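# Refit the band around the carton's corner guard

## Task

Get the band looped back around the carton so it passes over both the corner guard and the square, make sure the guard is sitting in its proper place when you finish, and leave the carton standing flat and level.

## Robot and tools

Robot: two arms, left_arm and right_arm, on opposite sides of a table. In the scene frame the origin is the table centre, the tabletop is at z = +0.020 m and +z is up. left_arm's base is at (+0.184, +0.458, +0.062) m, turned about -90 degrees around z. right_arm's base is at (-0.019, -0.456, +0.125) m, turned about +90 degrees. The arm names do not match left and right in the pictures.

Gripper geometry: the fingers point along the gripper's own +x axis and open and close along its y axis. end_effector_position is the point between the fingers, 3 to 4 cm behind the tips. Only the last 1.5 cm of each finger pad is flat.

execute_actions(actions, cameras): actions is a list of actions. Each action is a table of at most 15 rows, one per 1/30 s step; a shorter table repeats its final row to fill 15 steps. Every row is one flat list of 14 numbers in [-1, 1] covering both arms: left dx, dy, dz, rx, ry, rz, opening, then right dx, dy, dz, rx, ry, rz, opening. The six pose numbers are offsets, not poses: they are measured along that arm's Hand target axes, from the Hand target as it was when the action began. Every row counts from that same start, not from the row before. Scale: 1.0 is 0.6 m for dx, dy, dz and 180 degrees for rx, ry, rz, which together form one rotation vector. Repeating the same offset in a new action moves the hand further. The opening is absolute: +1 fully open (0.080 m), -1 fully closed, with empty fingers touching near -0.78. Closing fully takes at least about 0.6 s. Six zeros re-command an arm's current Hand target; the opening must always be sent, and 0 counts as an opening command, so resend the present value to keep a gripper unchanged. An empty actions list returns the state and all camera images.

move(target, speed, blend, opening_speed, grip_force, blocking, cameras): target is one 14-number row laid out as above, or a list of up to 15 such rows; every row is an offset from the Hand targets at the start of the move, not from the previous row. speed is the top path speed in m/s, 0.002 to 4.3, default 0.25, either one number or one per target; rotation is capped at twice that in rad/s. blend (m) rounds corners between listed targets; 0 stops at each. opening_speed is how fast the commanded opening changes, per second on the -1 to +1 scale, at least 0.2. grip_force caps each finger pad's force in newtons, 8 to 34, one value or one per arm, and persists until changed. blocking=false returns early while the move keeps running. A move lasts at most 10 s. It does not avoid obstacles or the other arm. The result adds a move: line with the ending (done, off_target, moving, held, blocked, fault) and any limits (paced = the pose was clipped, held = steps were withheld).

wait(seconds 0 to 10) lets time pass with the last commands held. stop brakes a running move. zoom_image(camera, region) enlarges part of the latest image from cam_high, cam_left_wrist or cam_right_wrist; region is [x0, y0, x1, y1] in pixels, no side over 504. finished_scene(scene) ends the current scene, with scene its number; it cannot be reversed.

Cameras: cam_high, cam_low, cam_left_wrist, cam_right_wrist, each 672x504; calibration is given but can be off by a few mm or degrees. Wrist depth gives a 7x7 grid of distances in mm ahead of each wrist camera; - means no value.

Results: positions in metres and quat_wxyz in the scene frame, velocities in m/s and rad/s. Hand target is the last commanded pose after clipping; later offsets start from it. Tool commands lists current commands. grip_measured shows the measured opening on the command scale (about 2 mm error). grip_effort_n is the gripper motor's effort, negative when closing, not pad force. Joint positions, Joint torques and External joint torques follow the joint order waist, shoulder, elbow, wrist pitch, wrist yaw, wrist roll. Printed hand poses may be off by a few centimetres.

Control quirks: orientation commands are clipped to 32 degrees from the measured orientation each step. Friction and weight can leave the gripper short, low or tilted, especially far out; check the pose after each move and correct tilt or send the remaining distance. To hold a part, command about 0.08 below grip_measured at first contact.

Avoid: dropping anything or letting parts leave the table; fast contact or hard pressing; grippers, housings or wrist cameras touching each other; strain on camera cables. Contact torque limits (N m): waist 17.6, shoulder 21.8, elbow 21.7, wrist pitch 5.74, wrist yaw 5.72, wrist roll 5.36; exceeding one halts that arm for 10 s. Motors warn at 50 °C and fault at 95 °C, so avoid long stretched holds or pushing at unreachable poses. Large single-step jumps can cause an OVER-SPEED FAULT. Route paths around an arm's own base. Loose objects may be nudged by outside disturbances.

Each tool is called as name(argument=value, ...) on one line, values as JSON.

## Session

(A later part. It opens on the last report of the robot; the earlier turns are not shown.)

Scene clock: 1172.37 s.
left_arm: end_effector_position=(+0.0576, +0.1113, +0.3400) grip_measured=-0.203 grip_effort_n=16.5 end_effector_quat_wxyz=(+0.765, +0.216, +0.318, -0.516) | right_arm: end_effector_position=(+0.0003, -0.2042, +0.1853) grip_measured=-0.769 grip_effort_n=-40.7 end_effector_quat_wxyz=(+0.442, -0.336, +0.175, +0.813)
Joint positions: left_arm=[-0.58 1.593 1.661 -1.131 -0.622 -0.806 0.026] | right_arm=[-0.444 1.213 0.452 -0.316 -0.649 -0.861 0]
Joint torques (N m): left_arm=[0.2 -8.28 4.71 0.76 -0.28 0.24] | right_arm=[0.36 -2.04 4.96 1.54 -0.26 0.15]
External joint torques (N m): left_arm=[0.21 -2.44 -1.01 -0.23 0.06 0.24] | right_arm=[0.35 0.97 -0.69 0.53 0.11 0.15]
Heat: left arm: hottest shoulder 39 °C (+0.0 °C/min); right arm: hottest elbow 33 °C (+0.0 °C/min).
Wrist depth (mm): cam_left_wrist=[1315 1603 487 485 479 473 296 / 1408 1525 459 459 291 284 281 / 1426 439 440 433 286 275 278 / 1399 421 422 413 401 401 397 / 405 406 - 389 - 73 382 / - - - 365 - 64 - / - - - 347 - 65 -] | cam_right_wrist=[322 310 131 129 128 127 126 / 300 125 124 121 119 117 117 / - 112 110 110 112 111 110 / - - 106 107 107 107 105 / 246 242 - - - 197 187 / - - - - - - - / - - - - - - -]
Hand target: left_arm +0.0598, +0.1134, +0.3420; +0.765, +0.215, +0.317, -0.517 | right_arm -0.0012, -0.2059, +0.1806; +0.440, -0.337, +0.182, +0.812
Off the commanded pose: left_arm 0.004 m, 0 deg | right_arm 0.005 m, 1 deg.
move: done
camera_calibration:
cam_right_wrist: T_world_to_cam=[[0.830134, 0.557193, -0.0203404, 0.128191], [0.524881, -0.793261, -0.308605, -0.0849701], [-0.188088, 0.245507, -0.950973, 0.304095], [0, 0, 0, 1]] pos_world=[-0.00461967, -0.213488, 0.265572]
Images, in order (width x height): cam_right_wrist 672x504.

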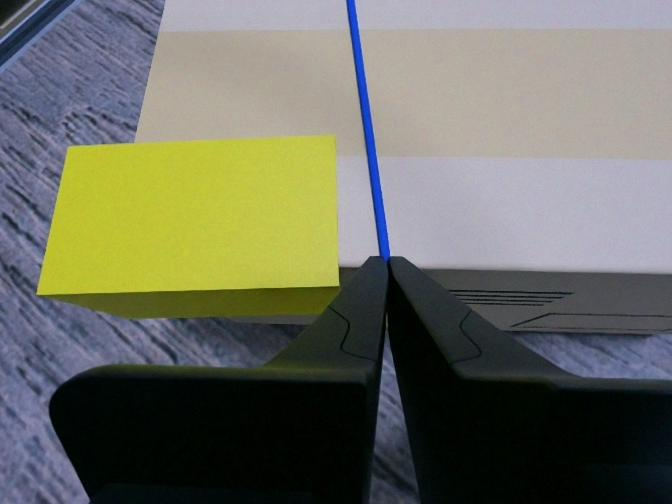

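move(target=[[0,0,0,0,0,0,-0.2,0,0,0,0,0,0,-0.62],[0,0,0,0,0,0,-0.2,0.004,0,-0.008,0,0,0,-0.62],[0,0,0,0,0,0,-0.2,0.008,0,-0.007,0,0,0,-1]], speed=0.03, cameras=["cam_right_wrist"])

Scene clock: 1177.50 s.
left_arm: end_effector_position=(+0.0576, +0.1113, +0.3400) grip_measured=-0.203 grip_effort_n=16.5 end_effector_quat_wxyz=(+0.765, +0.216, +0.318, -0.516) | right_arm: end_effector_position=(+0.0008, -0.2037, +0.1835) grip_measured=-0.767 grip_effort_n=-50.9 end_effector_quat_wxyz=(+0.444, -0.331, +0.172, +0.815)
Joint positions: left_arm=[-0.58 1.593 1.661 -1.131 -0.622 -0.806 0.026] | right_arm=[-0.452 1.22 0.439 -0.289 -0.662 -0.86 0]
Joint torques (N m): left_arm=[0.1 -7.97 4.81 0.73 -0.29 0.19] | right_arm=[1.16 -0.48 4.46 2.24 0.18 0.16]
External joint torques (N m): left_arm=[0.09 -2.03 -0.95 -0.24 0.05 0.19] | right_arm=[1.17 2.53 -1.14 1.23 0.55 0.16]
Heat: left arm: hottest shoulder 39 °C (+0.0 °C/min); right arm: hottest elbow 33 °C (+0.0 °C/min).
Wrist depth (mm): cam_left_wrist=[1331 1592 492 487 477 474 295 / 1390 1504 460 458 291 285 281 / 1445 446 439 434 287 274 276 / 1364 422 419 412 400 397 397 / 413 405 - 389 - 73 381 / - - - 364 - 64 - / - - - 348 - 65 -] | cam_right_wrist=[323 138 133 131 130 128 127 / 301 126 124 122 120 118 118 / - 112 110 110 112 111 110 / - 107 106 106 106 106 105 / 243 242 127 - - 183 177 / - - - - - - - / - - - - - - -]
Hand target: left_arm +0.0598, +0.1134, +0.3420; +0.765, +0.215, +0.317, -0.517 | right_arm -0.0013, -0.2055, +0.1743; +0.440, -0.337, +0.182, +0.812
Off the commanded pose: left_arm 0.004 m, 0 deg | right_arm 0.010 m, 1 deg.
move: off_target (right_arm); target 3's new opening was sent with right_arm's hand 0.010 m and 2 deg from that target
camera_calibration:
cam_right_wrist: T_world_to_cam=[[0.831101, 0.555771, -0.0197363, 0.127061], [0.521014, -0.790554, -0.321821, -0.0824979], [-0.194461, 0.257183, -0.946595, 0.303921], [0, 0, 0, 1]] pos_world=[-0.00351688, -0.213999, 0.263648]
Images, in order (width x height): cam_right_wrist 672x504.

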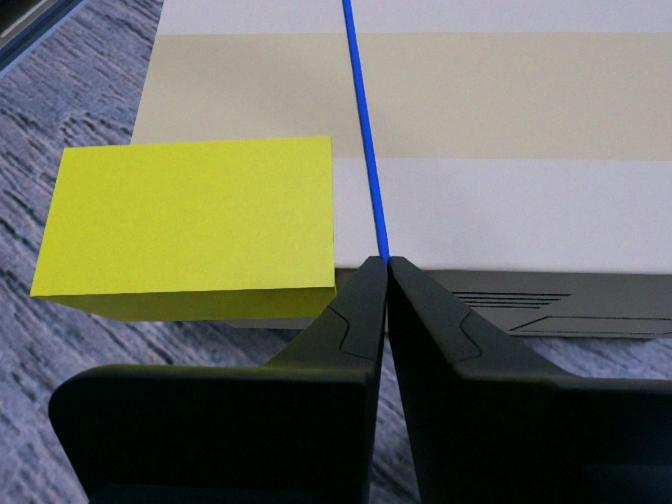

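move(target=[0,0,0,0,0,0,-0.2,-0.08,0,0.016,0,0,0,-1], speed=0.045, cameras=["cam_right_wrist"])

Scene clock: 1180.37 s.
left_arm: end_effector_position=(+0.0576, +0.1113, +0.3400) grip_measured=-0.203 grip_effort_n=17.0 end_effector_quat_wxyz=(+0.765, +0.216, +0.318, -0.516) | right_arm: end_effector_position=(+0.0084, -0.2326, +0.2061) grip_measured=-0.771 grip_effort_n=-34.7 end_effector_quat_wxyz=(+0.431, -0.337, +0.197, +0.814)
Joint positions: left_arm=[-0.58 1.593 1.661 -1.131 -0.622 -0.806 0.026] | right_arm=[-0.567 1.114 0.518 -0.624 -0.7 -1.011 0]
Joint torques (N m): left_arm=[0 -8.17 4.75 0.76 -0.31 0.26] | right_arm=[-0.98 -4.32 8.53 0.75 -0.49 -0.16]
External joint torques (N m): left_arm=[0 -2.28 -0.99 -0.22 0.03 0.26] | right_arm=[-0.98 -1.87 2.78 -0.04 -0.08 -0.16]
Heat: left arm: hottest shoulder 39 °C (+0.0 °C/min); right arm: hottest elbow 33 °C (+1.0 °C/min).
Wrist depth (mm): cam_left_wrist=[1356 1603 491 488 481 474 297 / 1399 1547 463 459 293 285 281 / 1426 443 442 435 286 275 278 / 1399 423 419 413 399 398 397 / 404 407 - 387 - 73 381 / - - - 364 - 64 - / - - - 349 - 65 -] | cam_right_wrist=[1605 348 158 152 149 145 141 / 332 331 149 144 140 136 134 / 314 141 134 132 134 131 126 / 294 288 279 - 169 183 178 / 279 273 272 - - 251 245 / - - - - - - - / - - - - - - -]
Hand target: left_arm +0.0598, +0.1134, +0.3420; +0.765, +0.215, +0.317, -0.517 | right_arm +0.0134, -0.2282, +0.2151; +0.440, -0.337, +0.182, +0.812
Off the commanded pose: left_arm 0.004 m, 0 deg | right_arm 0.011 m, 2 deg.
move: off_target (right_arm)
camera_calibration:
cam_right_wrist: T_world_to_cam=[[0.826409, 0.559408, -0.0641129, 0.147314], [0.521916, -0.803758, -0.285617, -0.112567], [-0.211308, 0.202575, -0.956197, 0.323661], [0, 0, 0, 1]] pos_world=[0.00540074, -0.238451, 0.286777]
Images, in order (width x height): cam_right_wrist 672x504.

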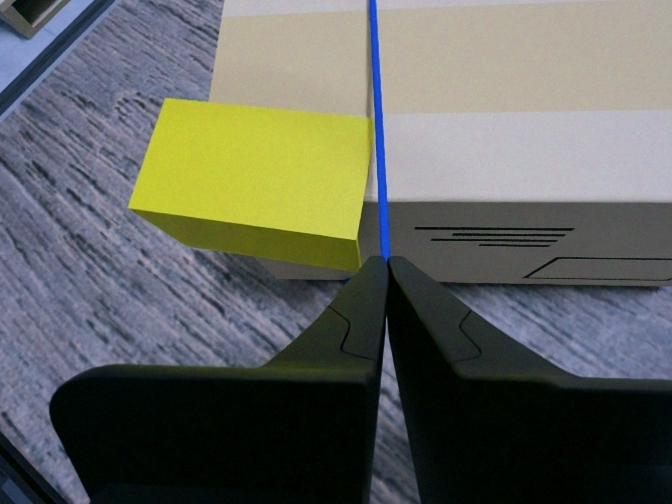

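move(target=[0,0,0,0,0,0,-0.2,0.003,-0.033,0,0,0,0,-1], speed=0.04, cameras=["cam_right_wrist"])

Scene clock: 1186.87 s.
left_arm: end_effector_position=(+0.0576, +0.1113, +0.3400) grip_measured=-0.203 grip_effort_n=17.0 end_effector_quat_wxyz=(+0.765, +0.216, +0.318, -0.516) | right_arm: end_effector_position=(+0.0224, -0.2219, +0.2067) grip_measured=-0.771 grip_effort_n=-34.7 end_effector_quat_wxyz=(+0.431, -0.336, +0.195, +0.815)
Joint positions: left_arm=[-0.58 1.593 1.661 -1.131 -0.622 -0.806 0.026] | right_arm=[-0.603 1.203 0.57 -0.613 -0.715 -1.057 0]
Joint torques (N m): left_arm=[0.06 -8.06 4.7 0.76 -0.29 0.25] | right_arm=[-1.22 -3.1 8.6 1.13 -0.46 -0.18]
External joint torques (N m): left_arm=[0.03 -2.16 -1.04 -0.21 0.06 0.25] | right_arm=[-1.22 -0.13 2.96 0.37 -0.04 -0.18]
Heat: left arm: hottest shoulder 39 °C (+0.0 °C/min); right arm: hottest elbow 34 °C (+2.0 °C/min).
Wrist depth (mm): cam_left_wrist=[1331 1580 494 485 482 473 295 / 1515 1515 465 458 292 285 281 / 1445 442 438 432 287 275 277 / 1373 422 419 412 399 399 398 / 407 403 - 390 - 73 379 / - - - 365 - 64 - / - - - 348 - 65 -] | cam_right_wrist=[356 351 158 154 150 147 143 / 337 330 151 143 142 138 135 / 316 139 135 136 133 131 127 / 295 285 252 166 178 175 167 / 278 273 273 - - 252 247 / - - - - - - - / - - - - - - -]
Hand target: left_arm +0.0598, +0.1134, +0.3420; +0.765, +0.215, +0.317, -0.517 | right_arm +0.0292, -0.2163, +0.2138; +0.440, -0.337, +0.182, +0.812
Off the commanded pose: left_arm 0.004 m, 0 deg | right_arm 0.011 m, 2 deg.
move: off_target (right_arm)
camera_calibration:
cam_right_wrist: T_world_to_cam=[[0.825019, 0.561849, -0.0605733, 0.129579], [0.524146, -0.800878, -0.289596, -0.109697], [-0.211221, 0.207173, -0.95523, 0.325777], [0, 0, 0, 1]] pos_world=[0.0194027, -0.22815, 0.287273]
Images, in order (width x height): cam_right_wrist 672x504.

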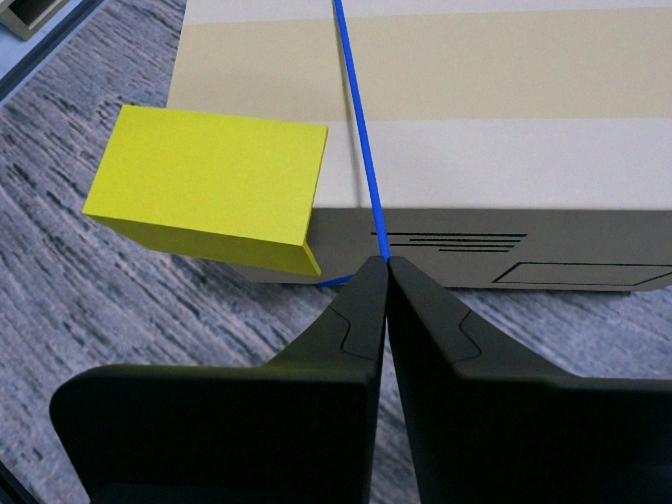

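move(target=[0,0,0,0,0,0,-0.2,-0.028,-0.02,0,0,0,0,-1], speed=0.04, cameras=["cam_right_wrist"])

Scene clock: 1189.60 s.
left_arm: end_effector_position=(+0.0576, +0.1113, +0.3400) grip_measured=-0.203 grip_effort_n=17.0 end_effector_quat_wxyz=(+0.765, +0.216, +0.318, -0.516) | right_arm: end_effector_position=(+0.0439, -0.2218, +0.2232) grip_measured=-0.774 grip_effort_n=-18.4 end_effector_quat_wxyz=(+0.439, -0.338, +0.186, +0.811)
Joint positions: left_arm=[-0.58 1.593 1.661 -1.131 -0.622 -0.806 0.026] | right_arm=[-0.693 1.231 0.658 -0.718 -0.737 -1.16 0]
Joint torques (N m): left_arm=[0.12 -8.15 4.77 0.71 -0.27 0.23] | right_arm=[-0.32 -2.72 7.42 0.61 -0.61 -0.17]
External joint torques (N m): left_arm=[0.12 -2.31 -0.92 -0.26 0.07 0.23] | right_arm=[-0.33 0.51 1.66 -0.09 -0.16 -0.18]
Heat: left arm: hottest shoulder 39 °C (+0.0 °C/min); right arm: hottest elbow 35 °C (+3.0 °C/min).
Wrist depth (mm): cam_left_wrist=[1300 1615 488 486 481 474 296 / 1417 1525 463 458 291 285 281 / 1436 438 440 434 287 276 277 / 1408 419 424 412 400 398 399 / 411 405 - 389 - 73 380 / - - - 364 - 64 - / - - - 348 - 65 -] | cam_right_wrist=[372 365 180 177 174 171 166 / 357 176 168 166 161 158 158 / 331 157 155 157 154 153 150 / 309 300 258 197 212 210 206 / 290 288 288 - - 274 267 / - - - - - - - / - - - - - - -]
Hand target: left_arm +0.0598, +0.1134, +0.3420; +0.765, +0.215, +0.317, -0.517 | right_arm +0.0458, -0.2197, +0.2258; +0.440, -0.337, +0.182, +0.812
Off the commanded pose: left_arm 0.004 m, 0 deg | right_arm 0.004 m, 0 deg.
move: done
camera_calibration:
cam_right_wrist: T_world_to_cam=[[0.831422, 0.554372, -0.0375513, 0.10571], [0.520835, -0.8011, -0.294906, -0.114893], [-0.19357, 0.225633, -0.954788, 0.349392], [0, 0, 0, 1]] pos_world=[0.0395821, -0.229478, 0.303682]
Images, in order (width x height): cam_right_wrist 672x504.

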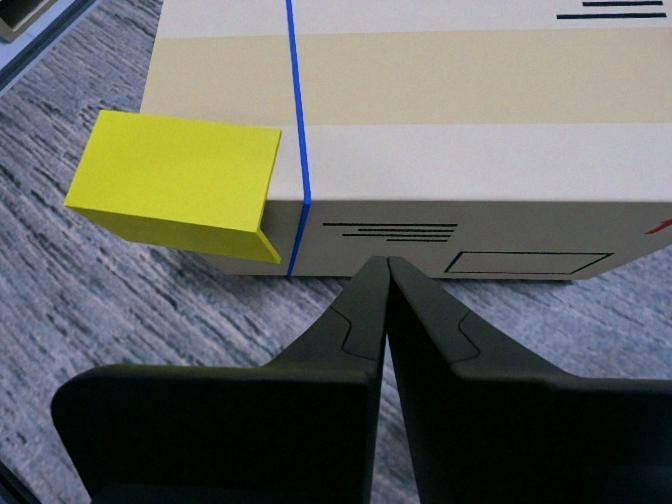

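move(target=[0,0,0,0,0,0,-0.2,0.081,0.091,-0.0713,0,0,0,-1], speed=0.12, cameras=["cam_right_wrist"])

Scene clock: 1201.13 s.
left_arm: end_effector_position=(+0.0576, +0.1113, +0.3400) grip_measured=-0.203 grip_effort_n=16.5 end_effector_quat_wxyz=(+0.765, +0.216, +0.318, -0.516) | right_arm: end_effector_position=(-0.0004, -0.2445, +0.1624) grip_measured=-0.774 grip_effort_n=-18.4 end_effector_quat_wxyz=(+0.440, -0.338, +0.181, +0.812)
Joint positions: left_arm=[-0.58 1.593 1.661 -1.131 -0.622 -0.806 0.026] | right_arm=[-0.559 1.117 0.313 -0.368 -0.695 -0.994 0]
Joint torques (N m): left_arm=[0.16 -8.15 4.67 0.71 -0.25 0.23] | right_arm=[0.22 -3.14 4.73 1.04 -0.43 0.16]
External joint torques (N m): left_arm=[0.15 -2.2 -1.1 -0.27 0.09 0.23] | right_arm=[0.23 -1.05 -0.67 0.17 -0.03 0.16]
Heat: left arm: hottest shoulder 39 °C (+0.0 °C/min); right arm: hottest elbow 36 °C (+3.0 °C/min).
Wrist depth (mm): cam_left_wrist=[- 1592 490 489 477 471 297 / 1484 1547 462 456 292 284 281 / 1426 440 442 434 286 276 278 / 1373 420 424 414 399 398 396 / 419 406 - 387 - 73 381 / - - - 363 - 64 - / - - - 348 - 65 -] | cam_right_wrist=[294 98 - 96 98 97 96 / - - 92 90 93 93 92 / 255 246 - 109 129 126 132 / 239 236 231 185 200 197 192 / 225 224 224 - - 215 210 / - - - - - - - / - - - - - - -]
Hand target: left_arm +0.0598, +0.1134, +0.3420; +0.765, +0.215, +0.317, -0.517 | right_arm -0.0021, -0.2462, +0.1610; +0.440, -0.337, +0.182, +0.812
Off the commanded pose: left_arm 0.004 m, 0 deg | right_arm 0.003 m, 0 deg.
move: done
camera_calibration:
cam_right_wrist: T_world_to_cam=[[0.830339, 0.55652, -0.0286802, 0.151946], [0.523877, -0.79711, -0.30028, -0.12599], [-0.189973, 0.234309, -0.95342, 0.289751], [0, 0, 0, 1]] pos_world=[-0.00511871, -0.252881, 0.24278]
Images, in order (width x height): cam_right_wrist 672x504.

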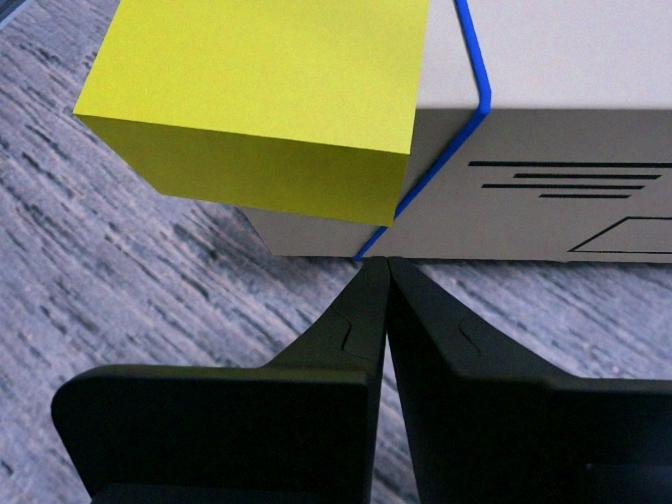

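move(target=[0,0,0,0,0,0,-0.2,0.027,-0.002,0.027,0,0,0,-1], speed=0.05, cameras=["cam_right_wrist"])

Scene clock: 1204.07 s.
left_arm: end_effector_position=(+0.0576, +0.1113, +0.3400) grip_measured=-0.203 grip_effort_n=16.5 end_effector_quat_wxyz=(+0.765, +0.216, +0.318, -0.516) | right_arm: end_effector_position=(-0.0131, -0.2266, +0.1616) grip_measured=-0.774 grip_effort_n=-18.4 end_effector_quat_wxyz=(+0.440, -0.338, +0.180, +0.812)
Joint positions: left_arm=[-0.58 1.593 1.661 -1.131 -0.622 -0.806 0.026] | right_arm=[-0.426 1.155 0.313 -0.234 -0.638 -0.843 0]
Joint torques (N m): left_arm=[0.05 -8.04 4.6 0.71 -0.27 0.22] | right_arm=[0.21 -1.91 5.84 1.22 -0.38 0.16]
External joint torques (N m): left_arm=[0.09 -2.17 -1.13 -0.27 0.06 0.22] | right_arm=[0.23 0.48 0.37 0.2 -0.02 0.16]
Heat: left arm: hottest shoulder 39 °C (+0.0 °C/min); right arm: hottest elbow 35 °C (+2.0 °C/min).
Wrist depth (mm): cam_left_wrist=[1464 1603 485 484 479 475 297 / 1364 1525 461 459 292 285 282 / 1445 448 438 436 287 275 277 / 1373 422 419 414 399 397 398 / 409 404 - 388 - 73 383 / - - - 364 - 64 - / - - - 347 - 65 -] | cam_right_wrist=[292 287 100 100 97 96 94 / - - 89 89 89 89 88 / - 86 86 83 - 86 - / 236 127 179 - 116 143 124 / 225 223 222 - - 209 208 / - - - - - - - / - - - - - - -]
Hand target: left_arm +0.0598, +0.1134, +0.3420; +0.765, +0.215, +0.317, -0.517 | right_arm -0.0137, -0.2263, +0.1611; +0.440, -0.337, +0.182, +0.812
Off the commanded pose: left_arm 0.004 m, 0 deg | right_arm 0.001 m, 0 deg.
move: done
camera_calibration:
cam_right_wrist: T_world_to_cam=[[0.83008, 0.556985, -0.0270988, 0.152368], [0.524467, -0.796284, -0.301441, -0.104851], [-0.189476, 0.236008, -0.9531, 0.282716], [0, 0, 0, 1]] pos_world=[-0.0179187, -0.235081, 0.241979]
Images, in order (width x height): cam_right_wrist 672x504.

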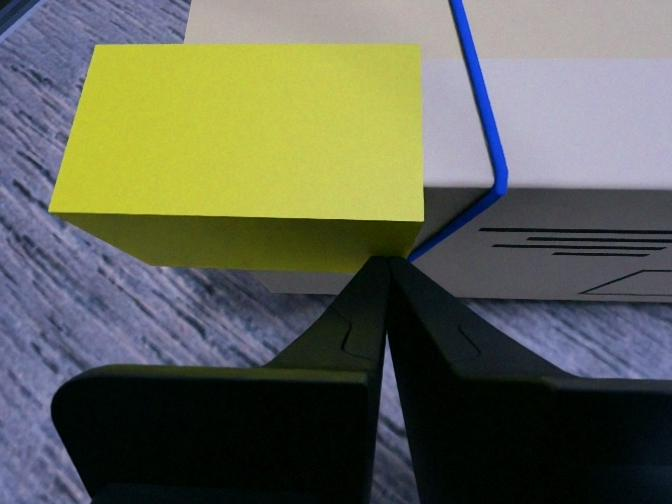

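move(target=[0,0,0,0,0,0,-0.2,0.008,0.0,0.008,0,0,0,-1], speed=0.03, cameras=["cam_right_wrist","cam_low"])

Scene clock: 1207.23 s.
left_arm: end_effector_position=(+0.0576, +0.1113, +0.3400) grip_measured=-0.203 grip_effort_n=16.5 end_effector_quat_wxyz=(+0.765, +0.216, +0.318, -0.516) | right_arm: end_effector_position=(-0.0172, -0.2223, +0.1602) grip_measured=-0.774 grip_effort_n=-18.4 end_effector_quat_wxyz=(+0.440, -0.338, +0.182, +0.812)
Joint positions: left_arm=[-0.58 1.593 1.661 -1.131 -0.622 -0.806 0.026] | right_arm=[-0.39 1.172 0.313 -0.199 -0.62 -0.804 0]
Joint torques (N m): left_arm=[0.04 -8.18 4.82 0.78 -0.27 0.26] | right_arm=[0.2 -1.96 6.4 1.26 -0.36 0.19]
External joint torques (N m): left_arm=[0.12 -2.37 -0.87 -0.2 0.06 0.26] | right_arm=[0.18 0.48 1.04 0.24 -0.02 0.18]
Heat: left arm: hottest shoulder 39 °C (+0.0 °C/min); right arm: hottest elbow 35 °C (+2.0 °C/min).
Wrist depth (mm): cam_left_wrist=[1307 1592 487 486 477 475 296 / 1464 1569 462 460 291 284 280 / 1436 440 439 435 286 276 278 / 1356 422 421 414 401 398 396 / 397 406 - 388 - 73 383 / - - - 365 - 64 - / - - - 348 - 65 -] | cam_right_wrist=[286 286 99 98 96 94 - / - 88 87 86 - 88 86 / - 85 84 - - 83 - / - - - - 108 99 108 / 225 222 222 - - 209 204 / - - - - - - - / - - - - - - -]
Hand target: left_arm +0.0598, +0.1134, +0.3420; +0.765, +0.215, +0.317, -0.517 | right_arm -0.0173, -0.2206, +0.1610; +0.440, -0.337, +0.182, +0.812
Off the commanded pose: left_arm 0.004 m, 0 deg | right_arm 0.002 m, 0 deg.
move: done
camera_calibration:
cam_right_wrist: T_world_to_cam=[[0.830402, 0.556304, -0.030971, 0.153868], [0.523451, -0.79799, -0.298682, -0.10059], [-0.190872, 0.231814, -0.95385, 0.278723], [0, 0, 0, 1]] pos_world=[-0.0219182, -0.230479, 0.240581]
Images, in order (width x height): cam_low 672x504, cam_right_wrist 672x504.

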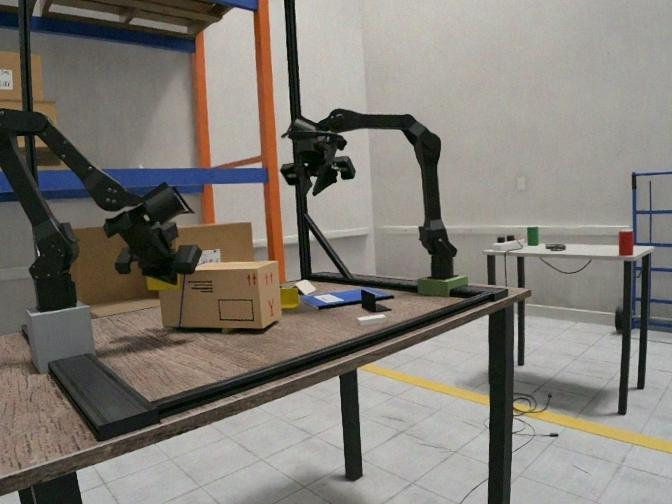

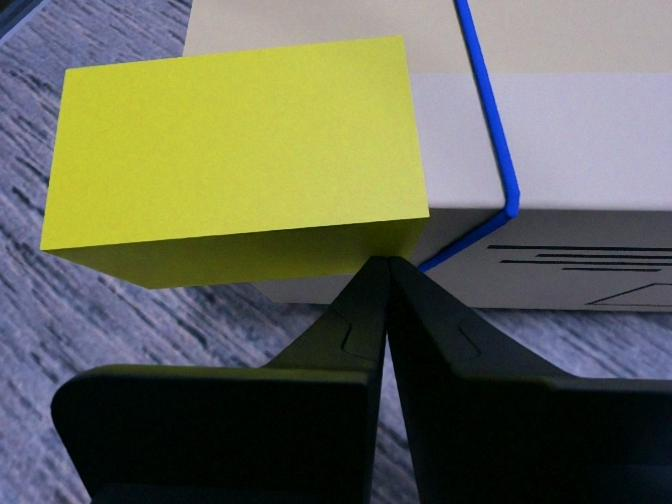

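move(target=[[0,0,0,0,0,0,-0.2,-0.02,0,-0.02,0,0,0,-1],[0,0,0,0,0,0,-0.2,-0.02,0.08,-0.02,0,0,0,-1],[0,0,0,0,0,0,-0.2,0.003,0.08,0.003,0,0,0,-1]], speed=[0.08,0.08,0.04], cameras=["cam_right_wrist"])

Scene clock: 1212.10 s.
left_arm: end_effector_position=(+0.0576, +0.1113, +0.3400) grip_measured=-0.203 grip_effort_n=16.5 end_effector_quat_wxyz=(+0.765, +0.216, +0.318, -0.516) | right_arm: end_effector_position=(-0.0585, -0.2461, +0.1598) grip_measured=-0.774 grip_effort_n=-17.9 end_effector_quat_wxyz=(+0.439, -0.339, +0.182, +0.812)
Joint positions: left_arm=[-0.58 1.593 1.661 -1.131 -0.622 -0.806 0.026] | right_arm=[-0.15 0.91 0.191 -0.215 -0.488 -0.567 0]
Joint torques (N m): left_arm=[0.16 -8.14 4.71 0.73 -0.3 0.23] | right_arm=[0.24 -1.01 6.84 1.51 -0.24 0.17]
External joint torques (N m): left_arm=[0.13 -2.29 -1.02 -0.25 0.04 0.23] | right_arm=[0.25 0.32 0.88 0.3 0.02 0.17]
Heat: left arm: hottest shoulder 39 °C (+0.0 °C/min); right arm: hottest elbow 35 °C (+2.0 °C/min).
Wrist depth (mm): cam_left_wrist=[1364 1627 487 486 479 475 296 / 1436 1547 465 459 292 284 281 / 1464 445 441 437 287 275 278 / 1390 421 424 414 400 399 396 / 408 406 - 389 - 73 381 / - - - 365 - 64 - / - - - 348 - 65 -] | cam_right_wrist=[282 281 278 276 94 - - / 264 261 259 85 84 83 83 / 247 246 - 82 - - - / 234 232 227 - - - - / 222 219 221 - - 207 204 / - - - - - - - / - - - - - - -]
Hand target: left_arm +0.0598, +0.1134, +0.3420; +0.765, +0.215, +0.317, -0.517 | right_arm -0.0589, -0.2447, +0.1609; +0.440, -0.337, +0.182, +0.812
Off the commanded pose: left_arm 0.004 m, 0 deg | right_arm 0.002 m, 0 deg.
move: done
camera_calibration:
cam_right_wrist: T_world_to_cam=[[0.829972, 0.556934, -0.0311673, 0.201515], [0.524164, -0.797809, -0.297915, -0.0980948], [-0.190784, 0.230924, -0.954084, 0.275789], [0, 0, 0, 1]] pos_world=[-0.0632176, -0.254177, 0.240182]
Images, in order (width x height): cam_right_wrist 672x504.

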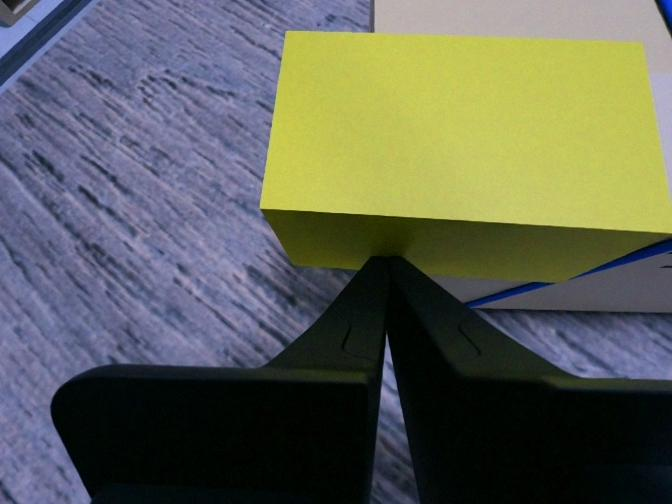

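move(target=[[0,0,0,0,0,0,-0.2,-0.05,0,-0.01,0,0,0,-0.6],[0,0,0,0,0,0,-0.2,-0.14,-0.122,0.036,0,0,0,-0.6]], speed=0.15, blend=[0.02,0], cameras=["cam_right_wrist"])

Scene clock: 1218.10 s.
left_arm: end_effector_position=(+0.0576, +0.1113, +0.3400) grip_measured=-0.203 grip_effort_n=16.5 end_effector_quat_wxyz=(+0.765, +0.216, +0.318, -0.516) | right_arm: end_effector_position=(+0.0245, -0.2440, +0.2321) grip_measured=-0.604 grip_effort_n=19.3 end_effector_quat_wxyz=(+0.439, -0.338, +0.187, +0.811)
Joint positions: left_arm=[-0.58 1.593 1.661 -1.131 -0.622 -0.806 0.026] | right_arm=[-0.688 1.08 0.611 -0.82 -0.735 -1.153 0.008]
Joint torques (N m): left_arm=[0.24 -7.96 4.85 0.73 -0.24 0.25] | right_arm=[-0.33 -1.91 7.86 0.61 -0.62 -0.15]
External joint torques (N m): left_arm=[0.24 -2.09 -0.85 -0.23 0.09 0.25] | right_arm=[-0.31 0.42 1.97 -0.1 -0.18 -0.15]
Heat: left arm: hottest shoulder 39 °C (+0.0 °C/min); right arm: hottest elbow 35 °C (+1.0 °C/min).
Wrist depth (mm): cam_left_wrist=[1248 1580 488 486 480 475 295 / 1504 1569 464 460 292 284 281 / 1436 446 440 434 286 276 278 / 1390 423 420 413 400 399 399 / 402 404 - 389 - 73 383 / - - - 365 - 64 - / - - - 349 - 65 -] | cam_right_wrist=[1593 379 193 189 183 180 177 / 362 363 181 173 174 171 167 / 340 329 164 166 165 163 160 / 321 312 303 249 220 239 233 / 304 298 - - - 282 277 / - - - - - - - / - - - - - - -]
Hand target: left_arm +0.0598, +0.1134, +0.3420; +0.765, +0.215, +0.317, -0.517 | right_arm +0.0264, -0.2416, +0.2358; +0.440, -0.337, +0.182, +0.812
Off the commanded pose: left_arm 0.004 m, 0 deg | right_arm 0.005 m, 1 deg.
move: done; blend cut to 0.0153 m at target 1
camera_calibration:
cam_right_wrist: T_world_to_cam=[[0.831487, 0.554096, -0.0400791, 0.135005], [0.520249, -0.801937, -0.293663, -0.120426], [-0.194858, 0.223326, -0.955068, 0.358651], [0, 0, 0, 1]] pos_world=[0.0202828, -0.251476, 0.312583]
Images, in order (width x height): cam_right_wrist 672x504.

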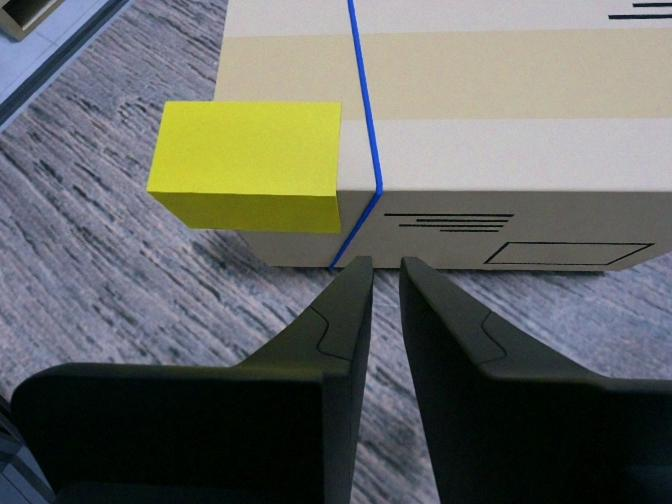

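move(target=[0,0,0,0,0,0,-0.2,0.088,0.006,-0.003,0,0,0,-0.6], speed=0.1, cameras=["cam_right_wrist"])

Scene clock: 1223.73 s.
left_arm: end_effector_position=(+0.0576, +0.1113, +0.3400) grip_measured=-0.203 grip_effort_n=16.5 end_effector_quat_wxyz=(+0.765, +0.216, +0.318, -0.516) | right_arm: end_effector_position=(+0.0055, -0.2114, +0.2011) grip_measured=-0.604 grip_effort_n=18.8 end_effector_quat_wxyz=(+0.443, -0.338, +0.175, +0.812)
Joint positions: left_arm=[-0.58 1.593 1.661 -1.131 -0.622 -0.806 0.026] | right_arm=[-0.487 1.156 0.496 -0.447 -0.665 -0.911 0.008]
Joint torques (N m): left_arm=[0.17 -8.2 4.83 0.75 -0.28 0.28] | right_arm=[0.2 -2.31 5.12 1.16 -0.39 0.14]
External joint torques (N m): left_arm=[0.14 -2.26 -0.91 -0.22 0.06 0.28] | right_arm=[0.19 0.47 -0.67 0.22 -0.01 0.14]
Heat: left arm: hottest shoulder 39 °C (+0.0 °C/min); right arm: hottest elbow 35 °C (+1.0 °C/min).
Wrist depth (mm): cam_left_wrist=[1356 1580 489 486 480 471 296 / 1426 1525 464 461 291 284 281 / 1445 440 439 434 286 276 278 / 1356 419 420 414 397 399 397 / 413 407 - 389 - 73 381 / - - - 365 - 64 - / - - - 348 - 65 -] | cam_right_wrist=[341 338 151 150 148 145 144 / 320 315 140 141 138 135 135 / 301 132 - 131 130 128 125 / 276 125 - 123 123 123 123 / 264 260 - - - 210 243 / - - - - - - - / - - - - - - -]
Hand target: left_arm +0.0598, +0.1134, +0.3420; +0.765, +0.215, +0.317, -0.517 | right_arm +0.0037, -0.2135, +0.1970; +0.440, -0.337, +0.182, +0.812
Off the commanded pose: left_arm 0.004 m, 0 deg | right_arm 0.005 m, 1 deg.
move: done
camera_calibration:
cam_right_wrist: T_world_to_cam=[[0.830326, 0.557006, -0.0174158, 0.127511], [0.525962, -0.793612, -0.305851, -0.0892789], [-0.184182, 0.244796, -0.95192, 0.321943], [0, 0, 0, 1]] pos_world=[0.000377387, -0.220688, 0.281379]
Images, in order (width x height): cam_right_wrist 672x504.

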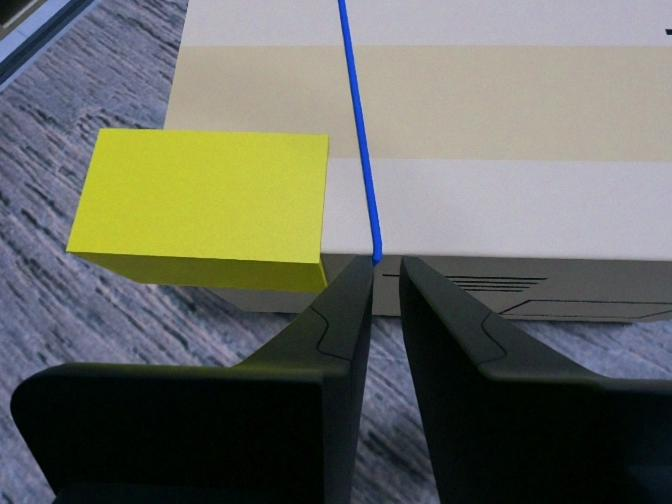

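move(target=[[0,0,0,0,0,0,-0.2,0.024,0,-0.010,0,0,0,-0.6],[0,0,0,0,0,0,-0.2,0.039,-0.001,-0.02,0,0,0,-0.6],[0,0,0,0,0,0,-0.2,0.039,-0.001,-0.02,0,0,0,-1]], speed=0.04, cameras=["cam_right_wrist"])

Scene clock: 1228.73 s.
left_arm: end_effector_position=(+0.0576, +0.1113, +0.3400) grip_measured=-0.203 grip_effort_n=17.0 end_effector_quat_wxyz=(+0.765, +0.216, +0.318, -0.516) | right_arm: end_effector_position=(+0.0025, -0.2050, +0.1779) grip_measured=-0.769 grip_effort_n=-41.6 end_effector_quat_wxyz=(+0.444, -0.335, +0.175, +0.812)
Joint positions: left_arm=[-0.58 1.593 1.661 -1.131 -0.622 -0.806 0.026] | right_arm=[-0.458 1.236 0.43 -0.274 -0.655 -0.869 0]
Joint torques (N m): left_arm=[0.13 -8.11 4.74 0.75 -0.29 0.24] | right_arm=[0.98 -1.39 4.77 1.82 -0.15 0.16]
External joint torques (N m): left_arm=[0.19 -2.18 -0.98 -0.2 0.04 0.24] | right_arm=[0.98 1.63 -0.71 0.83 0.22 0.16]
Heat: left arm: hottest shoulder 39 °C (+0.0 °C/min); right arm: hottest elbow 35 °C (+2.0 °C/min).
Wrist depth (mm): cam_left_wrist=[1331 1627 495 485 480 472 294 / 1436 1525 466 459 291 285 281 / 1445 445 443 433 286 274 279 / 1347 422 422 413 399 398 396 / 402 406 - 388 - 73 383 / - - - 365 - 64 - / - - - 348 - 65 -] | cam_right_wrist=[314 124 123 122 122 118 117 / 295 112 116 114 112 111 109 / - 104 104 106 105 104 103 / 102 100 98 101 100 100 104 / 241 239 - - - 206 201 / - - - - - - - / - - - - - - -]
Hand target: left_arm +0.0598, +0.1134, +0.3420; +0.765, +0.215, +0.317, -0.517 | right_arm -0.0002, -0.2064, +0.1720; +0.440, -0.337, +0.182, +0.812
Off the commanded pose: left_arm 0.004 m, 0 deg | right_arm 0.007 m, 1 deg.
move: done; target 3's new opening was sent with right_arm's hand 0.010 m and 1 deg from that target
camera_calibration:
cam_right_wrist: T_world_to_cam=[[0.832715, 0.553333, -0.0201907, 0.125834], [0.520609, -0.794844, -0.31175, -0.0888304], [-0.18855, 0.249088, -0.94995, 0.29814], [0, 0, 0, 1]] pos_world=[-0.0023232, -0.214497, 0.258066]
Images, in order (width x height): cam_right_wrist 672x504.

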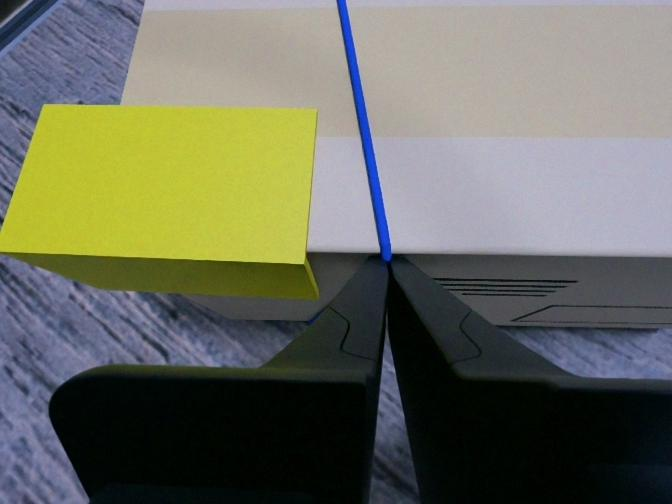

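move(target=[[0,0,0,0,0,0,-0.2,0,0,0,0,0,0,-0.6],[0,0,0,0,0,0,-0.2,0.002,0,0.007,0,0,0,-0.6],[0,0,0,0,0,0,-0.2,0.008,0,0.007,0,0,0,-1]], speed=0.03, cameras=["cam_right_wrist"])

Scene clock: 1234.60 s.
left_arm: end_effector_position=(+0.0576, +0.1113, +0.3400) grip_measured=-0.203 grip_effort_n=16.5 end_effector_quat_wxyz=(+0.765, +0.216, +0.318, -0.516) | right_arm: end_effector_position=(+0.0022, -0.2032, +0.1734) grip_measured=-0.767 grip_effort_n=-48.1 end_effector_quat_wxyz=(+0.449, -0.340, +0.185, +0.806)
Joint positions: left_arm=[-0.58 1.593 1.661 -1.131 -0.622 -0.806 0.026] | right_arm=[-0.438 1.251 0.427 -0.252 -0.626 -0.836 0]
Joint torques (N m): left_arm=[0 -8.13 4.92 0.71 -0.28 0.24] | right_arm=[1.98 -1.48 5.5 2.48 -0.67 0.17]
External joint torques (N m): left_arm=[-0.03 -2.25 -0.81 -0.27 0.06 0.23] | right_arm=[1.99 1.62 0.02 1.48 -0.31 0.17]
Heat: left arm: hottest shoulder 39 °C (+0.0 °C/min); right arm: hottest elbow 35 °C (+2.0 °C/min).
Wrist depth (mm): cam_left_wrist=[1339 1592 487 487 480 472 294 / 1426 1515 464 461 292 284 281 / 1474 440 441 433 286 275 281 / 1381 419 421 415 399 396 399 / 408 407 - 389 - 73 381 / - - - 368 - 64 - / - - - 348 - 65 -] | cam_right_wrist=[305 115 114 114 110 110 107 / - 109 104 105 103 102 101 / - 99 - - 99 97 95 / - 94 97 94 97 97 96 / 238 233 - - - 218 218 / - - - - - - - / - - - - - - -]
Hand target: left_arm +0.0598, +0.1134, +0.3420; +0.765, +0.215, +0.317, -0.517 | right_arm -0.0037, -0.2010, +0.1717; +0.440, -0.337, +0.182, +0.812
Off the commanded pose: left_arm 0.004 m, 0 deg | right_arm 0.007 m, 1 deg.
move: done
camera_calibration:
cam_right_wrist: T_world_to_cam=[[0.842395, 0.538218, -0.0263186, 0.122899], [0.508323, -0.809914, -0.292655, -0.095028], [-0.178828, 0.233152, -0.955856, 0.291227], [0, 0, 0, 1]] pos_world=[-0.0031447, -0.211011, 0.253795]
Images, in order (width x height): cam_right_wrist 672x504.

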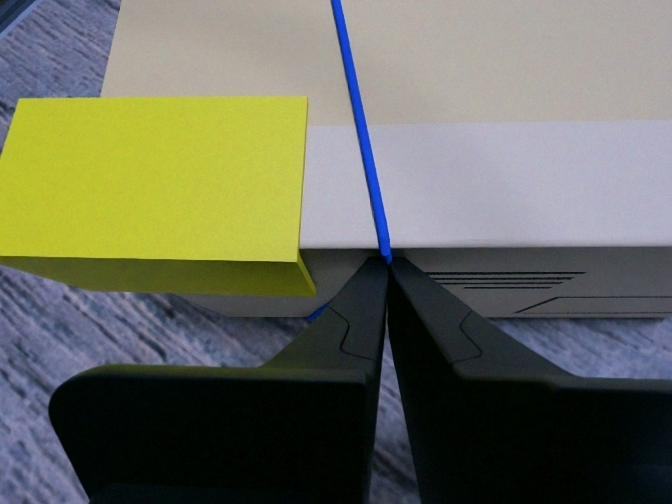

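move(target=[0,0,0,0,0,0,-0.2,-0.065,-0.006,0.0,0,0,0,-1], speed=0.03, cameras=["cam_right_wrist"])

Scene clock: 1238.17 s.
left_arm: end_effector_position=(+0.0576, +0.1113, +0.3400) grip_measured=-0.203 grip_effort_n=16.5 end_effector_quat_wxyz=(+0.765, +0.216, +0.318, -0.516) | right_arm: end_effector_position=(+0.0090, -0.2271, +0.1905) grip_measured=-0.770 grip_effort_n=-36.5 end_effector_quat_wxyz=(+0.430, -0.337, +0.198, +0.814)
Joint positions: left_arm=[-0.58 1.593 1.661 -1.131 -0.622 -0.806 0.026] | right_arm=[-0.553 1.172 0.48 -0.518 -0.696 -0.994 0]
Joint torques (N m): left_arm=[0.18 -8.08 4.75 0.75 -0.28 0.23] | right_arm=[-1.03 -4.55 8.35 0.81 -0.47 -0.17]
External joint torques (N m): left_arm=[0.19 -2.21 -0.97 -0.22 0.05 0.23] | right_arm=[-1.03 -1.82 2.71 -0.01 -0.05 -0.17]
Heat: left arm: hottest shoulder 39 °C (+0.0 °C/min); right arm: hottest elbow 35 °C (+2.0 °C/min).
Wrist depth (mm): cam_left_wrist=[- 1580 490 486 480 475 296 / 1464 1494 461 460 292 284 281 / 1426 449 441 435 286 275 278 / 1399 422 422 414 398 399 399 / 413 405 - 389 - 73 381 / - - - 364 - 64 - / - - - 348 - 65 -] | cam_right_wrist=[335 331 138 133 130 127 124 / 319 126 125 121 122 119 117 / 297 124 119 - 117 114 112 / 277 268 258 143 171 187 160 / 264 258 255 - - 237 231 / - - - - - - - / - - - - - - -]
Hand target: left_arm +0.0598, +0.1134, +0.3420; +0.765, +0.215, +0.317, -0.517 | right_arm +0.0144, -0.2222, +0.1992; +0.440, -0.337, +0.182, +0.812
Off the commanded pose: left_arm 0.004 m, 0 deg | right_arm 0.011 m, 2 deg.
move: off_target (right_arm)
camera_calibration:
cam_right_wrist: T_world_to_cam=[[0.826066, 0.559864, -0.0645498, 0.142828], [0.522259, -0.803517, -0.285666, -0.112819], [-0.211801, 0.202267, -0.956153, 0.307677], [0, 0, 0, 1]] pos_world=[0.00610154, -0.232849, 0.271177]
Images, in order (width x height): cam_right_wrist 672x504.

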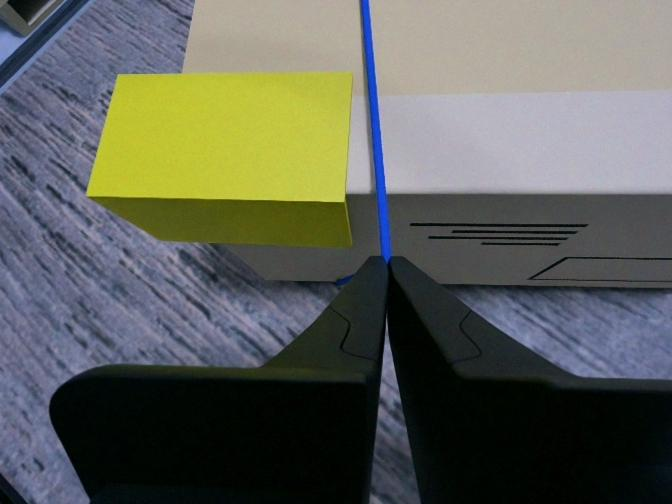

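move(target=[0,0,0,0,0,0,-0.2,-0.019,0.0,0.017,0,0,0,-1], speed=0.03, cameras=["cam_right_wrist"])

Scene clock: 1243.20 s.
left_arm: end_effector_position=(+0.0576, +0.1113, +0.3400) grip_measured=-0.203 grip_effort_n=16.5 end_effector_quat_wxyz=(+0.765, +0.216, +0.318, -0.516) | right_arm: end_effector_position=(+0.0092, -0.2283, +0.2041) grip_measured=-0.770 grip_effort_n=-36.0 end_effector_quat_wxyz=(+0.429, -0.337, +0.200, +0.814)
Joint positions: left_arm=[-0.58 1.593 1.661 -1.131 -0.622 -0.806 0.026] | right_arm=[-0.557 1.142 0.525 -0.603 -0.696 -0.999 0]
Joint torques (N m): left_arm=[0.08 -8.15 4.73 0.76 -0.26 0.27] | right_arm=[-1.07 -4.71 8.79 0.86 -0.52 -0.16]
External joint torques (N m): left_arm=[0.07 -2.2 -1.03 -0.21 0.08 0.27] | right_arm=[-1.08 -2.06 2.98 0.04 -0.1 -0.16]
Heat: left arm: hottest shoulder 39 °C (+0.0 °C/min); right arm: hottest elbow 36 °C (+2.0 °C/min).
Wrist depth (mm): cam_left_wrist=[1315 1592 494 487 481 472 296 / 1445 1569 463 459 292 285 281 / 1436 439 440 433 286 276 278 / 1399 420 423 413 399 399 399 / 399 407 - 388 - 73 381 / - - - 366 - 64 - / - - - 348 - 65 -] | cam_right_wrist=[355 343 154 150 146 142 138 / 332 329 142 137 137 133 130 / 313 - 133 130 130 127 123 / 292 285 271 179 176 174 165 / 278 273 269 - - 250 242 / - - - - - - - / - - - - - - -]
Hand target: left_arm +0.0598, +0.1134, +0.3420; +0.765, +0.215, +0.317, -0.517 | right_arm +0.0148, -0.2228, +0.2145; +0.440, -0.337, +0.182, +0.812
Off the commanded pose: left_arm 0.004 m, 0 deg | right_arm 0.013 m, 2 deg.
move: off_target (right_arm)
camera_calibration:
cam_right_wrist: T_world_to_cam=[[0.825935, 0.559496, -0.069255, 0.145102], [0.521736, -0.805113, -0.282106, -0.111033], [-0.213595, 0.196868, -0.95688, 0.319845], [0, 0, 0, 1]] pos_world=[0.00640282, -0.233546, 0.284779]
Images, in order (width x height): cam_right_wrist 672x504.

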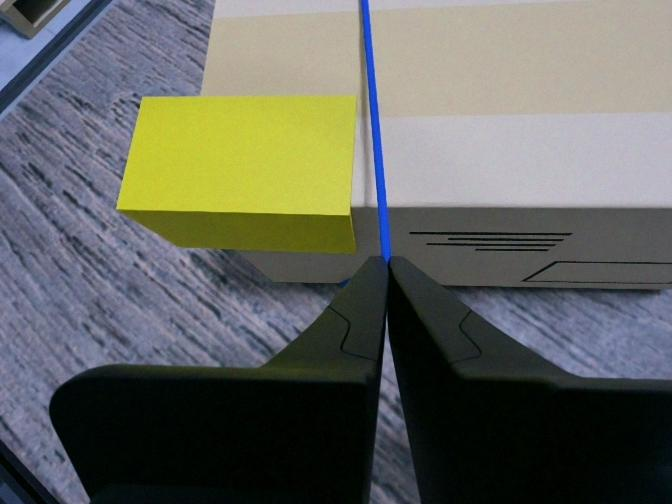

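move(target=[[0,0,0,0,0,0,-0.2,-0.012,0.0,0.008,0,0,0,-1],[0,0,0,0,0,0,-0.2,-0.012,0.067,0.008,0,0,0,-1]], speed=0.03, cameras=["cam_right_wrist"])

Scene clock: 1249.43 s.
left_arm: end_effector_position=(+0.0576, +0.1113, +0.3400) grip_measured=-0.203 grip_effort_n=16.5 end_effector_quat_wxyz=(+0.765, +0.216, +0.318, -0.516) | right_arm: end_effector_position=(-0.0172, -0.2458, +0.2210) grip_measured=-0.770 grip_effort_n=-36.0 end_effector_quat_wxyz=(+0.437, -0.340, +0.185, +0.811)
Joint positions: left_arm=[-0.58 1.593 1.661 -1.131 -0.622 -0.806 0.026] | right_arm=[-0.455 0.911 0.478 -0.678 -0.648 -0.878 0]
Joint torques (N m): left_arm=[0.12 -8.19 4.72 0.76 -0.26 0.24] | right_arm=[-0.13 -3.47 6.37 0.92 -0.54 0.14]
External joint torques (N m): left_arm=[0.08 -2.32 -0.98 -0.2 0.09 0.24] | right_arm=[-0.14 -1.92 0.27 -0.02 -0.17 0.13]
Heat: left arm: hottest shoulder 39 °C (+0.0 °C/min); right arm: hottest elbow 37 °C (+2.0 °C/min).
Wrist depth (mm): cam_left_wrist=[1364 1627 492 486 477 476 296 / 1455 1569 465 458 292 285 281 / 1445 439 440 435 286 275 278 / 1381 420 420 413 399 399 398 / 401 406 - 388 - 73 381 / - - - 365 - 64 - / - - - 347 - 65 -] | cam_right_wrist=[1454 359 355 171 167 165 162 / 340 337 333 161 157 153 151 / 320 313 150 148 146 146 144 / 302 298 290 153 177 175 168 / 287 284 285 - - 269 262 / - - - - - - - / - - - - - - -]
Hand target: left_arm +0.0598, +0.1134, +0.3420; +0.765, +0.215, +0.317, -0.517 | right_arm -0.0178, -0.2462, +0.2230; +0.440, -0.337, +0.182, +0.812
Off the commanded pose: left_arm 0.004 m, 0 deg | right_arm 0.002 m, 1 deg.
move: done
camera_calibration:
cam_right_wrist: T_world_to_cam=[[0.829369, 0.557534, -0.0360893, 0.170177], [0.524893, -0.799685, -0.291531, -0.103221], [-0.191399, 0.222844, -0.95588, 0.340356], [0, 0, 0, 1]] pos_world=[-0.0218163, -0.25327, 0.30139]
Images, in order (width x height): cam_right_wrist 672x504.

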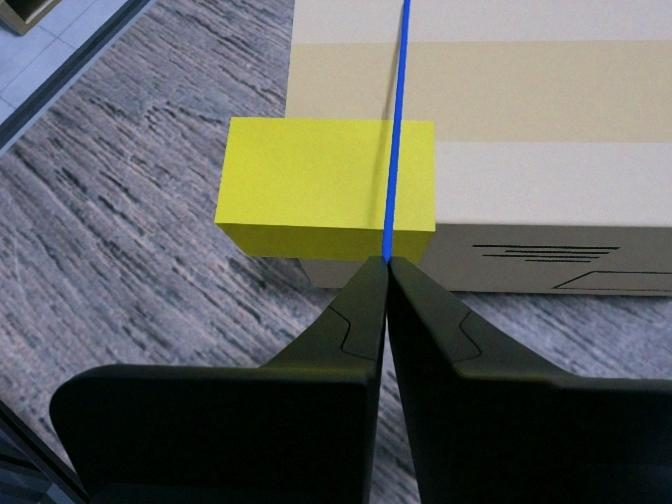

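move(target=[0,0,0,0,0,0,-0.2,0.06,0.006,-0.013,0,0,0,-1], speed=0.04, cameras=["cam_right_wrist"])

Scene clock: 1254.63 s.
left_arm: end_effector_position=(+0.0576, +0.1113, +0.3400) grip_measured=-0.203 grip_effort_n=16.5 end_effector_quat_wxyz=(+0.765, +0.216, +0.318, -0.516) | right_arm: end_effector_position=(-0.0307, -0.2304, +0.1938) grip_measured=-0.770 grip_effort_n=-36.0 end_effector_quat_wxyz=(+0.441, -0.339, +0.178, +0.812)
Joint positions: left_arm=[-0.58 1.593 1.661 -1.131 -0.622 -0.806 0.026] | right_arm=[-0.324 0.973 0.37 -0.41 -0.584 -0.736 0]
Joint torques (N m): left_arm=[0.05 -8.14 4.78 0.75 -0.28 0.25] | right_arm=[0.07 -1.94 5.77 1.32 -0.42 0.15]
External joint torques (N m): left_arm=[0.04 -2.2 -0.97 -0.23 0.06 0.25] | right_arm=[0.07 -0.08 -0.34 0.22 -0.1 0.15]
Heat: left arm: hottest shoulder 39 °C (+0.0 °C/min); right arm: hottest elbow 36 °C (+1.0 °C/min).
Wrist depth (mm): cam_left_wrist=[1356 1603 497 490 482 472 296 / 1408 1547 465 460 292 284 280 / 1464 446 443 432 287 275 277 / 1408 419 422 414 399 399 396 / 406 405 - 388 - 73 383 / - - - 365 - 64 - / - - - 347 - 65 -] | cam_right_wrist=[327 322 320 137 136 134 133 / 306 306 299 130 127 125 123 / 287 285 120 - 118 118 117 / 271 265 115 113 112 114 114 / 255 253 253 - - 238 237 / - - - - - - - / - - - - - - -]
Hand target: left_arm +0.0598, +0.1134, +0.3420; +0.765, +0.215, +0.317, -0.517 | right_arm -0.0318, -0.2316, +0.1919; +0.440, -0.337, +0.182, +0.812
Off the commanded pose: left_arm 0.004 m, 0 deg | right_arm 0.002 m, 0 deg.
move: done
camera_calibration:
cam_right_wrist: T_world_to_cam=[[0.830312, 0.556795, -0.0237012, 0.169278], [0.525172, -0.795969, -0.301044, -0.0890017], [-0.186485, 0.237514, -0.953316, 0.311506], [0, 0, 0, 1]] pos_world=[-0.035721, -0.239083, 0.274182]
Images, in order (width x height): cam_right_wrist 672x504.

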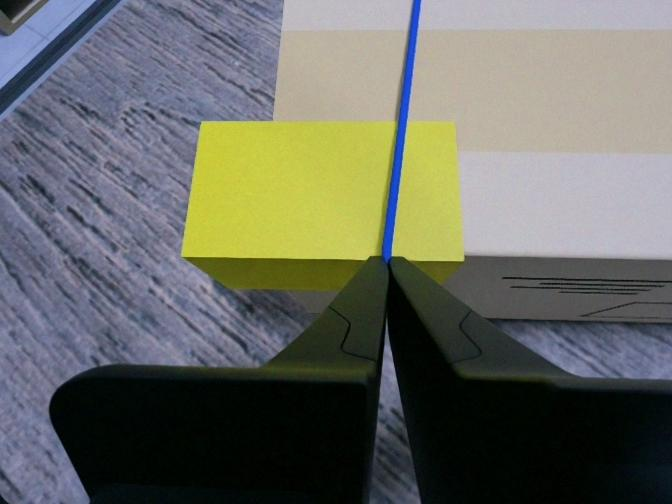

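move(target=[[0,0,0,0,0,0,-0.2,0.007,0,0,0,0,0,-1],[0,0,0,0,0,0,-0.2,0.007,0,0,0,0,0,-0.4],[0,0,0,0,0,0,-0.2,-0.08,0,0,0,0,0,-0.4]], speed=[0.03,0.03,0.08], cameras=["cam_right_wrist"])

Scene clock: 1260.13 s.
left_arm: end_effector_position=(+0.0576, +0.1113, +0.3400) grip_measured=-0.203 grip_effort_n=16.5 end_effector_quat_wxyz=(+0.765, +0.216, +0.318, -0.516) | right_arm: end_effector_position=(-0.0146, -0.2625, +0.2201) grip_measured=-0.404 grip_effort_n=18.8 end_effector_quat_wxyz=(+0.437, -0.338, +0.192, +0.811)
Joint positions: left_arm=[-0.58 1.593 1.661 -1.131 -0.622 -0.806 0.026] | right_arm=[-0.535 0.862 0.467 -0.782 -0.682 -0.964 0.017]
Joint torques (N m): left_arm=[0.03 -8.07 4.74 0.75 -0.27 0.22] | right_arm=[-0.36 -2.08 8.1 0.83 -0.56 -0.16]
External joint torques (N m): left_arm=[0 -2.3 -0.88 -0.19 0.07 0.21] | right_arm=[-0.36 -0.86 2 -0.04 -0.16 -0.16]
Heat: left arm: hottest shoulder 39 °C (+0.0 °C/min); right arm: hottest elbow 36 °C (+0.0 °C/min).
Wrist depth (mm): cam_left_wrist=[1323 1592 492 489 482 476 296 / 1417 1525 463 460 292 285 281 / 1417 436 438 435 286 276 277 / 1356 419 422 414 401 399 399 / 402 405 - 389 - 73 382 / - - - 365 - 64 - / - - - 348 - 65 -] | cam_right_wrist=[1435 356 353 171 167 164 160 / 342 339 339 - 159 154 150 / 323 319 307 150 149 148 147 / 305 302 297 236 207 227 220 / 288 286 - - - 268 264 / - - - 261 - - - / - - - 248 - - -]
Hand target: left_arm +0.0598, +0.1134, +0.3420; +0.765, +0.215, +0.317, -0.517 | right_arm -0.0132, -0.2600, +0.2259; +0.440, -0.337, +0.182, +0.812
Off the commanded pose: left_arm 0.004 m, 0 deg | right_arm 0.006 m, 1 deg.
move: done
camera_calibration:
cam_right_wrist: T_world_to_cam=[[0.831479, 0.553311, -0.0498984, 0.179272], [0.518408, -0.805036, -0.288393, -0.120327], [-0.199741, 0.213925, -0.956211, 0.341285], [0, 0, 0, 1]] pos_world=[-0.018514, -0.26907, 0.300584]
Images, in order (width x height): cam_right_wrist 672x504.

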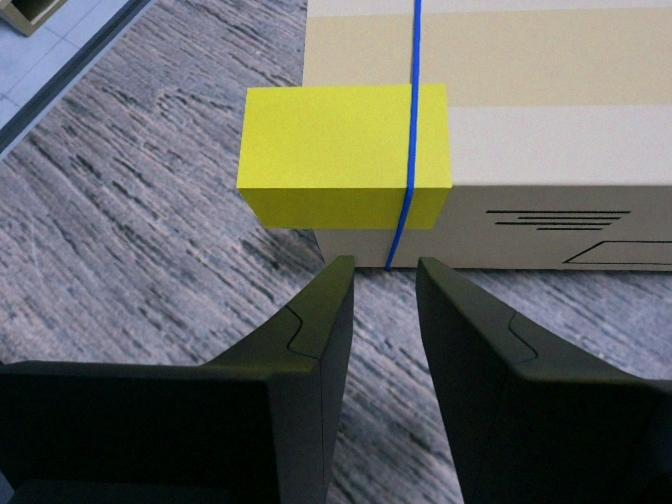

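move(target=[[0,0,0,0,0,0,-0.2,0,0.105,0.004,0,0,0,-1],[0,0,0,0,0,0,-0.2,0.1,0.108,0.008,0,0,0,-1],[0,0,0,0,0,0,-0.2,0.1,0.082,0.008,0,0,0,-1]], speed=[0.12,0.08,0.03], cameras=["cam_right_wrist"])

Scene clock: 1270.03 s.
left_arm: end_effector_position=(+0.0576, +0.1113, +0.3400) grip_measured=-0.203 grip_effort_n=16.5 end_effector_quat_wxyz=(+0.765, +0.216, +0.318, -0.516) | right_arm: end_effector_position=(-0.0817, -0.2515, +0.1843) grip_measured=-0.774 grip_effort_n=-16.5 end_effector_quat_wxyz=(+0.434, -0.337, +0.185, +0.815)
Joint positions: left_arm=[-0.58 1.593 1.661 -1.131 -0.622 -0.806 0.026] | right_arm=[0.028 0.771 0.251 -0.354 -0.389 -0.413 0]
Joint torques (N m): left_arm=[0.16 -8 4.82 0.77 -0.29 0.26] | right_arm=[-0.68 -0.61 7.9 1.51 0.02 -0.15]
External joint torques (N m): left_arm=[0.16 -2.12 -0.9 -0.2 0.05 0.26] | right_arm=[-0.67 0.43 1.44 0.21 0.22 -0.15]
Heat: left arm: hottest shoulder 39 °C (+0.0 °C/min); right arm: hottest elbow 36 °C (+1.0 °C/min).
Wrist depth (mm): cam_left_wrist=[1364 1603 483 490 482 475 295 / 1436 1494 464 459 292 284 281 / 1445 443 441 434 286 275 277 / 1364 422 425 414 399 396 398 / 406 407 - 387 - 73 380 / - - - 364 - 64 - / - - - 347 - 65 -] | cam_right_wrist=[1282 311 306 303 154 120 119 / 296 293 288 284 150 114 112 / 280 274 269 268 - - 103 / 264 260 257 255 - 100 99 / 249 247 245 - - 226 225 / - - - - - - - / - - - - - - -]
Hand target: left_arm +0.0598, +0.1134, +0.3420; +0.765, +0.215, +0.317, -0.517 | right_arm -0.0795, -0.2485, +0.1867; +0.440, -0.337, +0.182, +0.812
Off the commanded pose: left_arm 0.004 m, 0 deg | right_arm 0.005 m, 1 deg.
move: done
camera_calibration:
cam_right_wrist: T_world_to_cam=[[0.82527, 0.563167, -0.0420918, 0.227686], [0.527709, -0.795558, -0.297675, -0.0821072], [-0.201127, 0.22345, -0.953739, 0.293195], [0, 0, 0, 1]] pos_world=[-0.085604, -0.259061, 0.264774]
Images, in order (width x height): cam_right_wrist 672x504.

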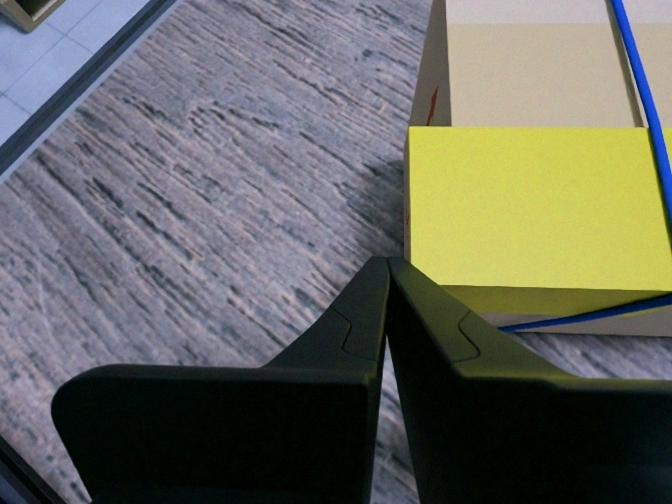

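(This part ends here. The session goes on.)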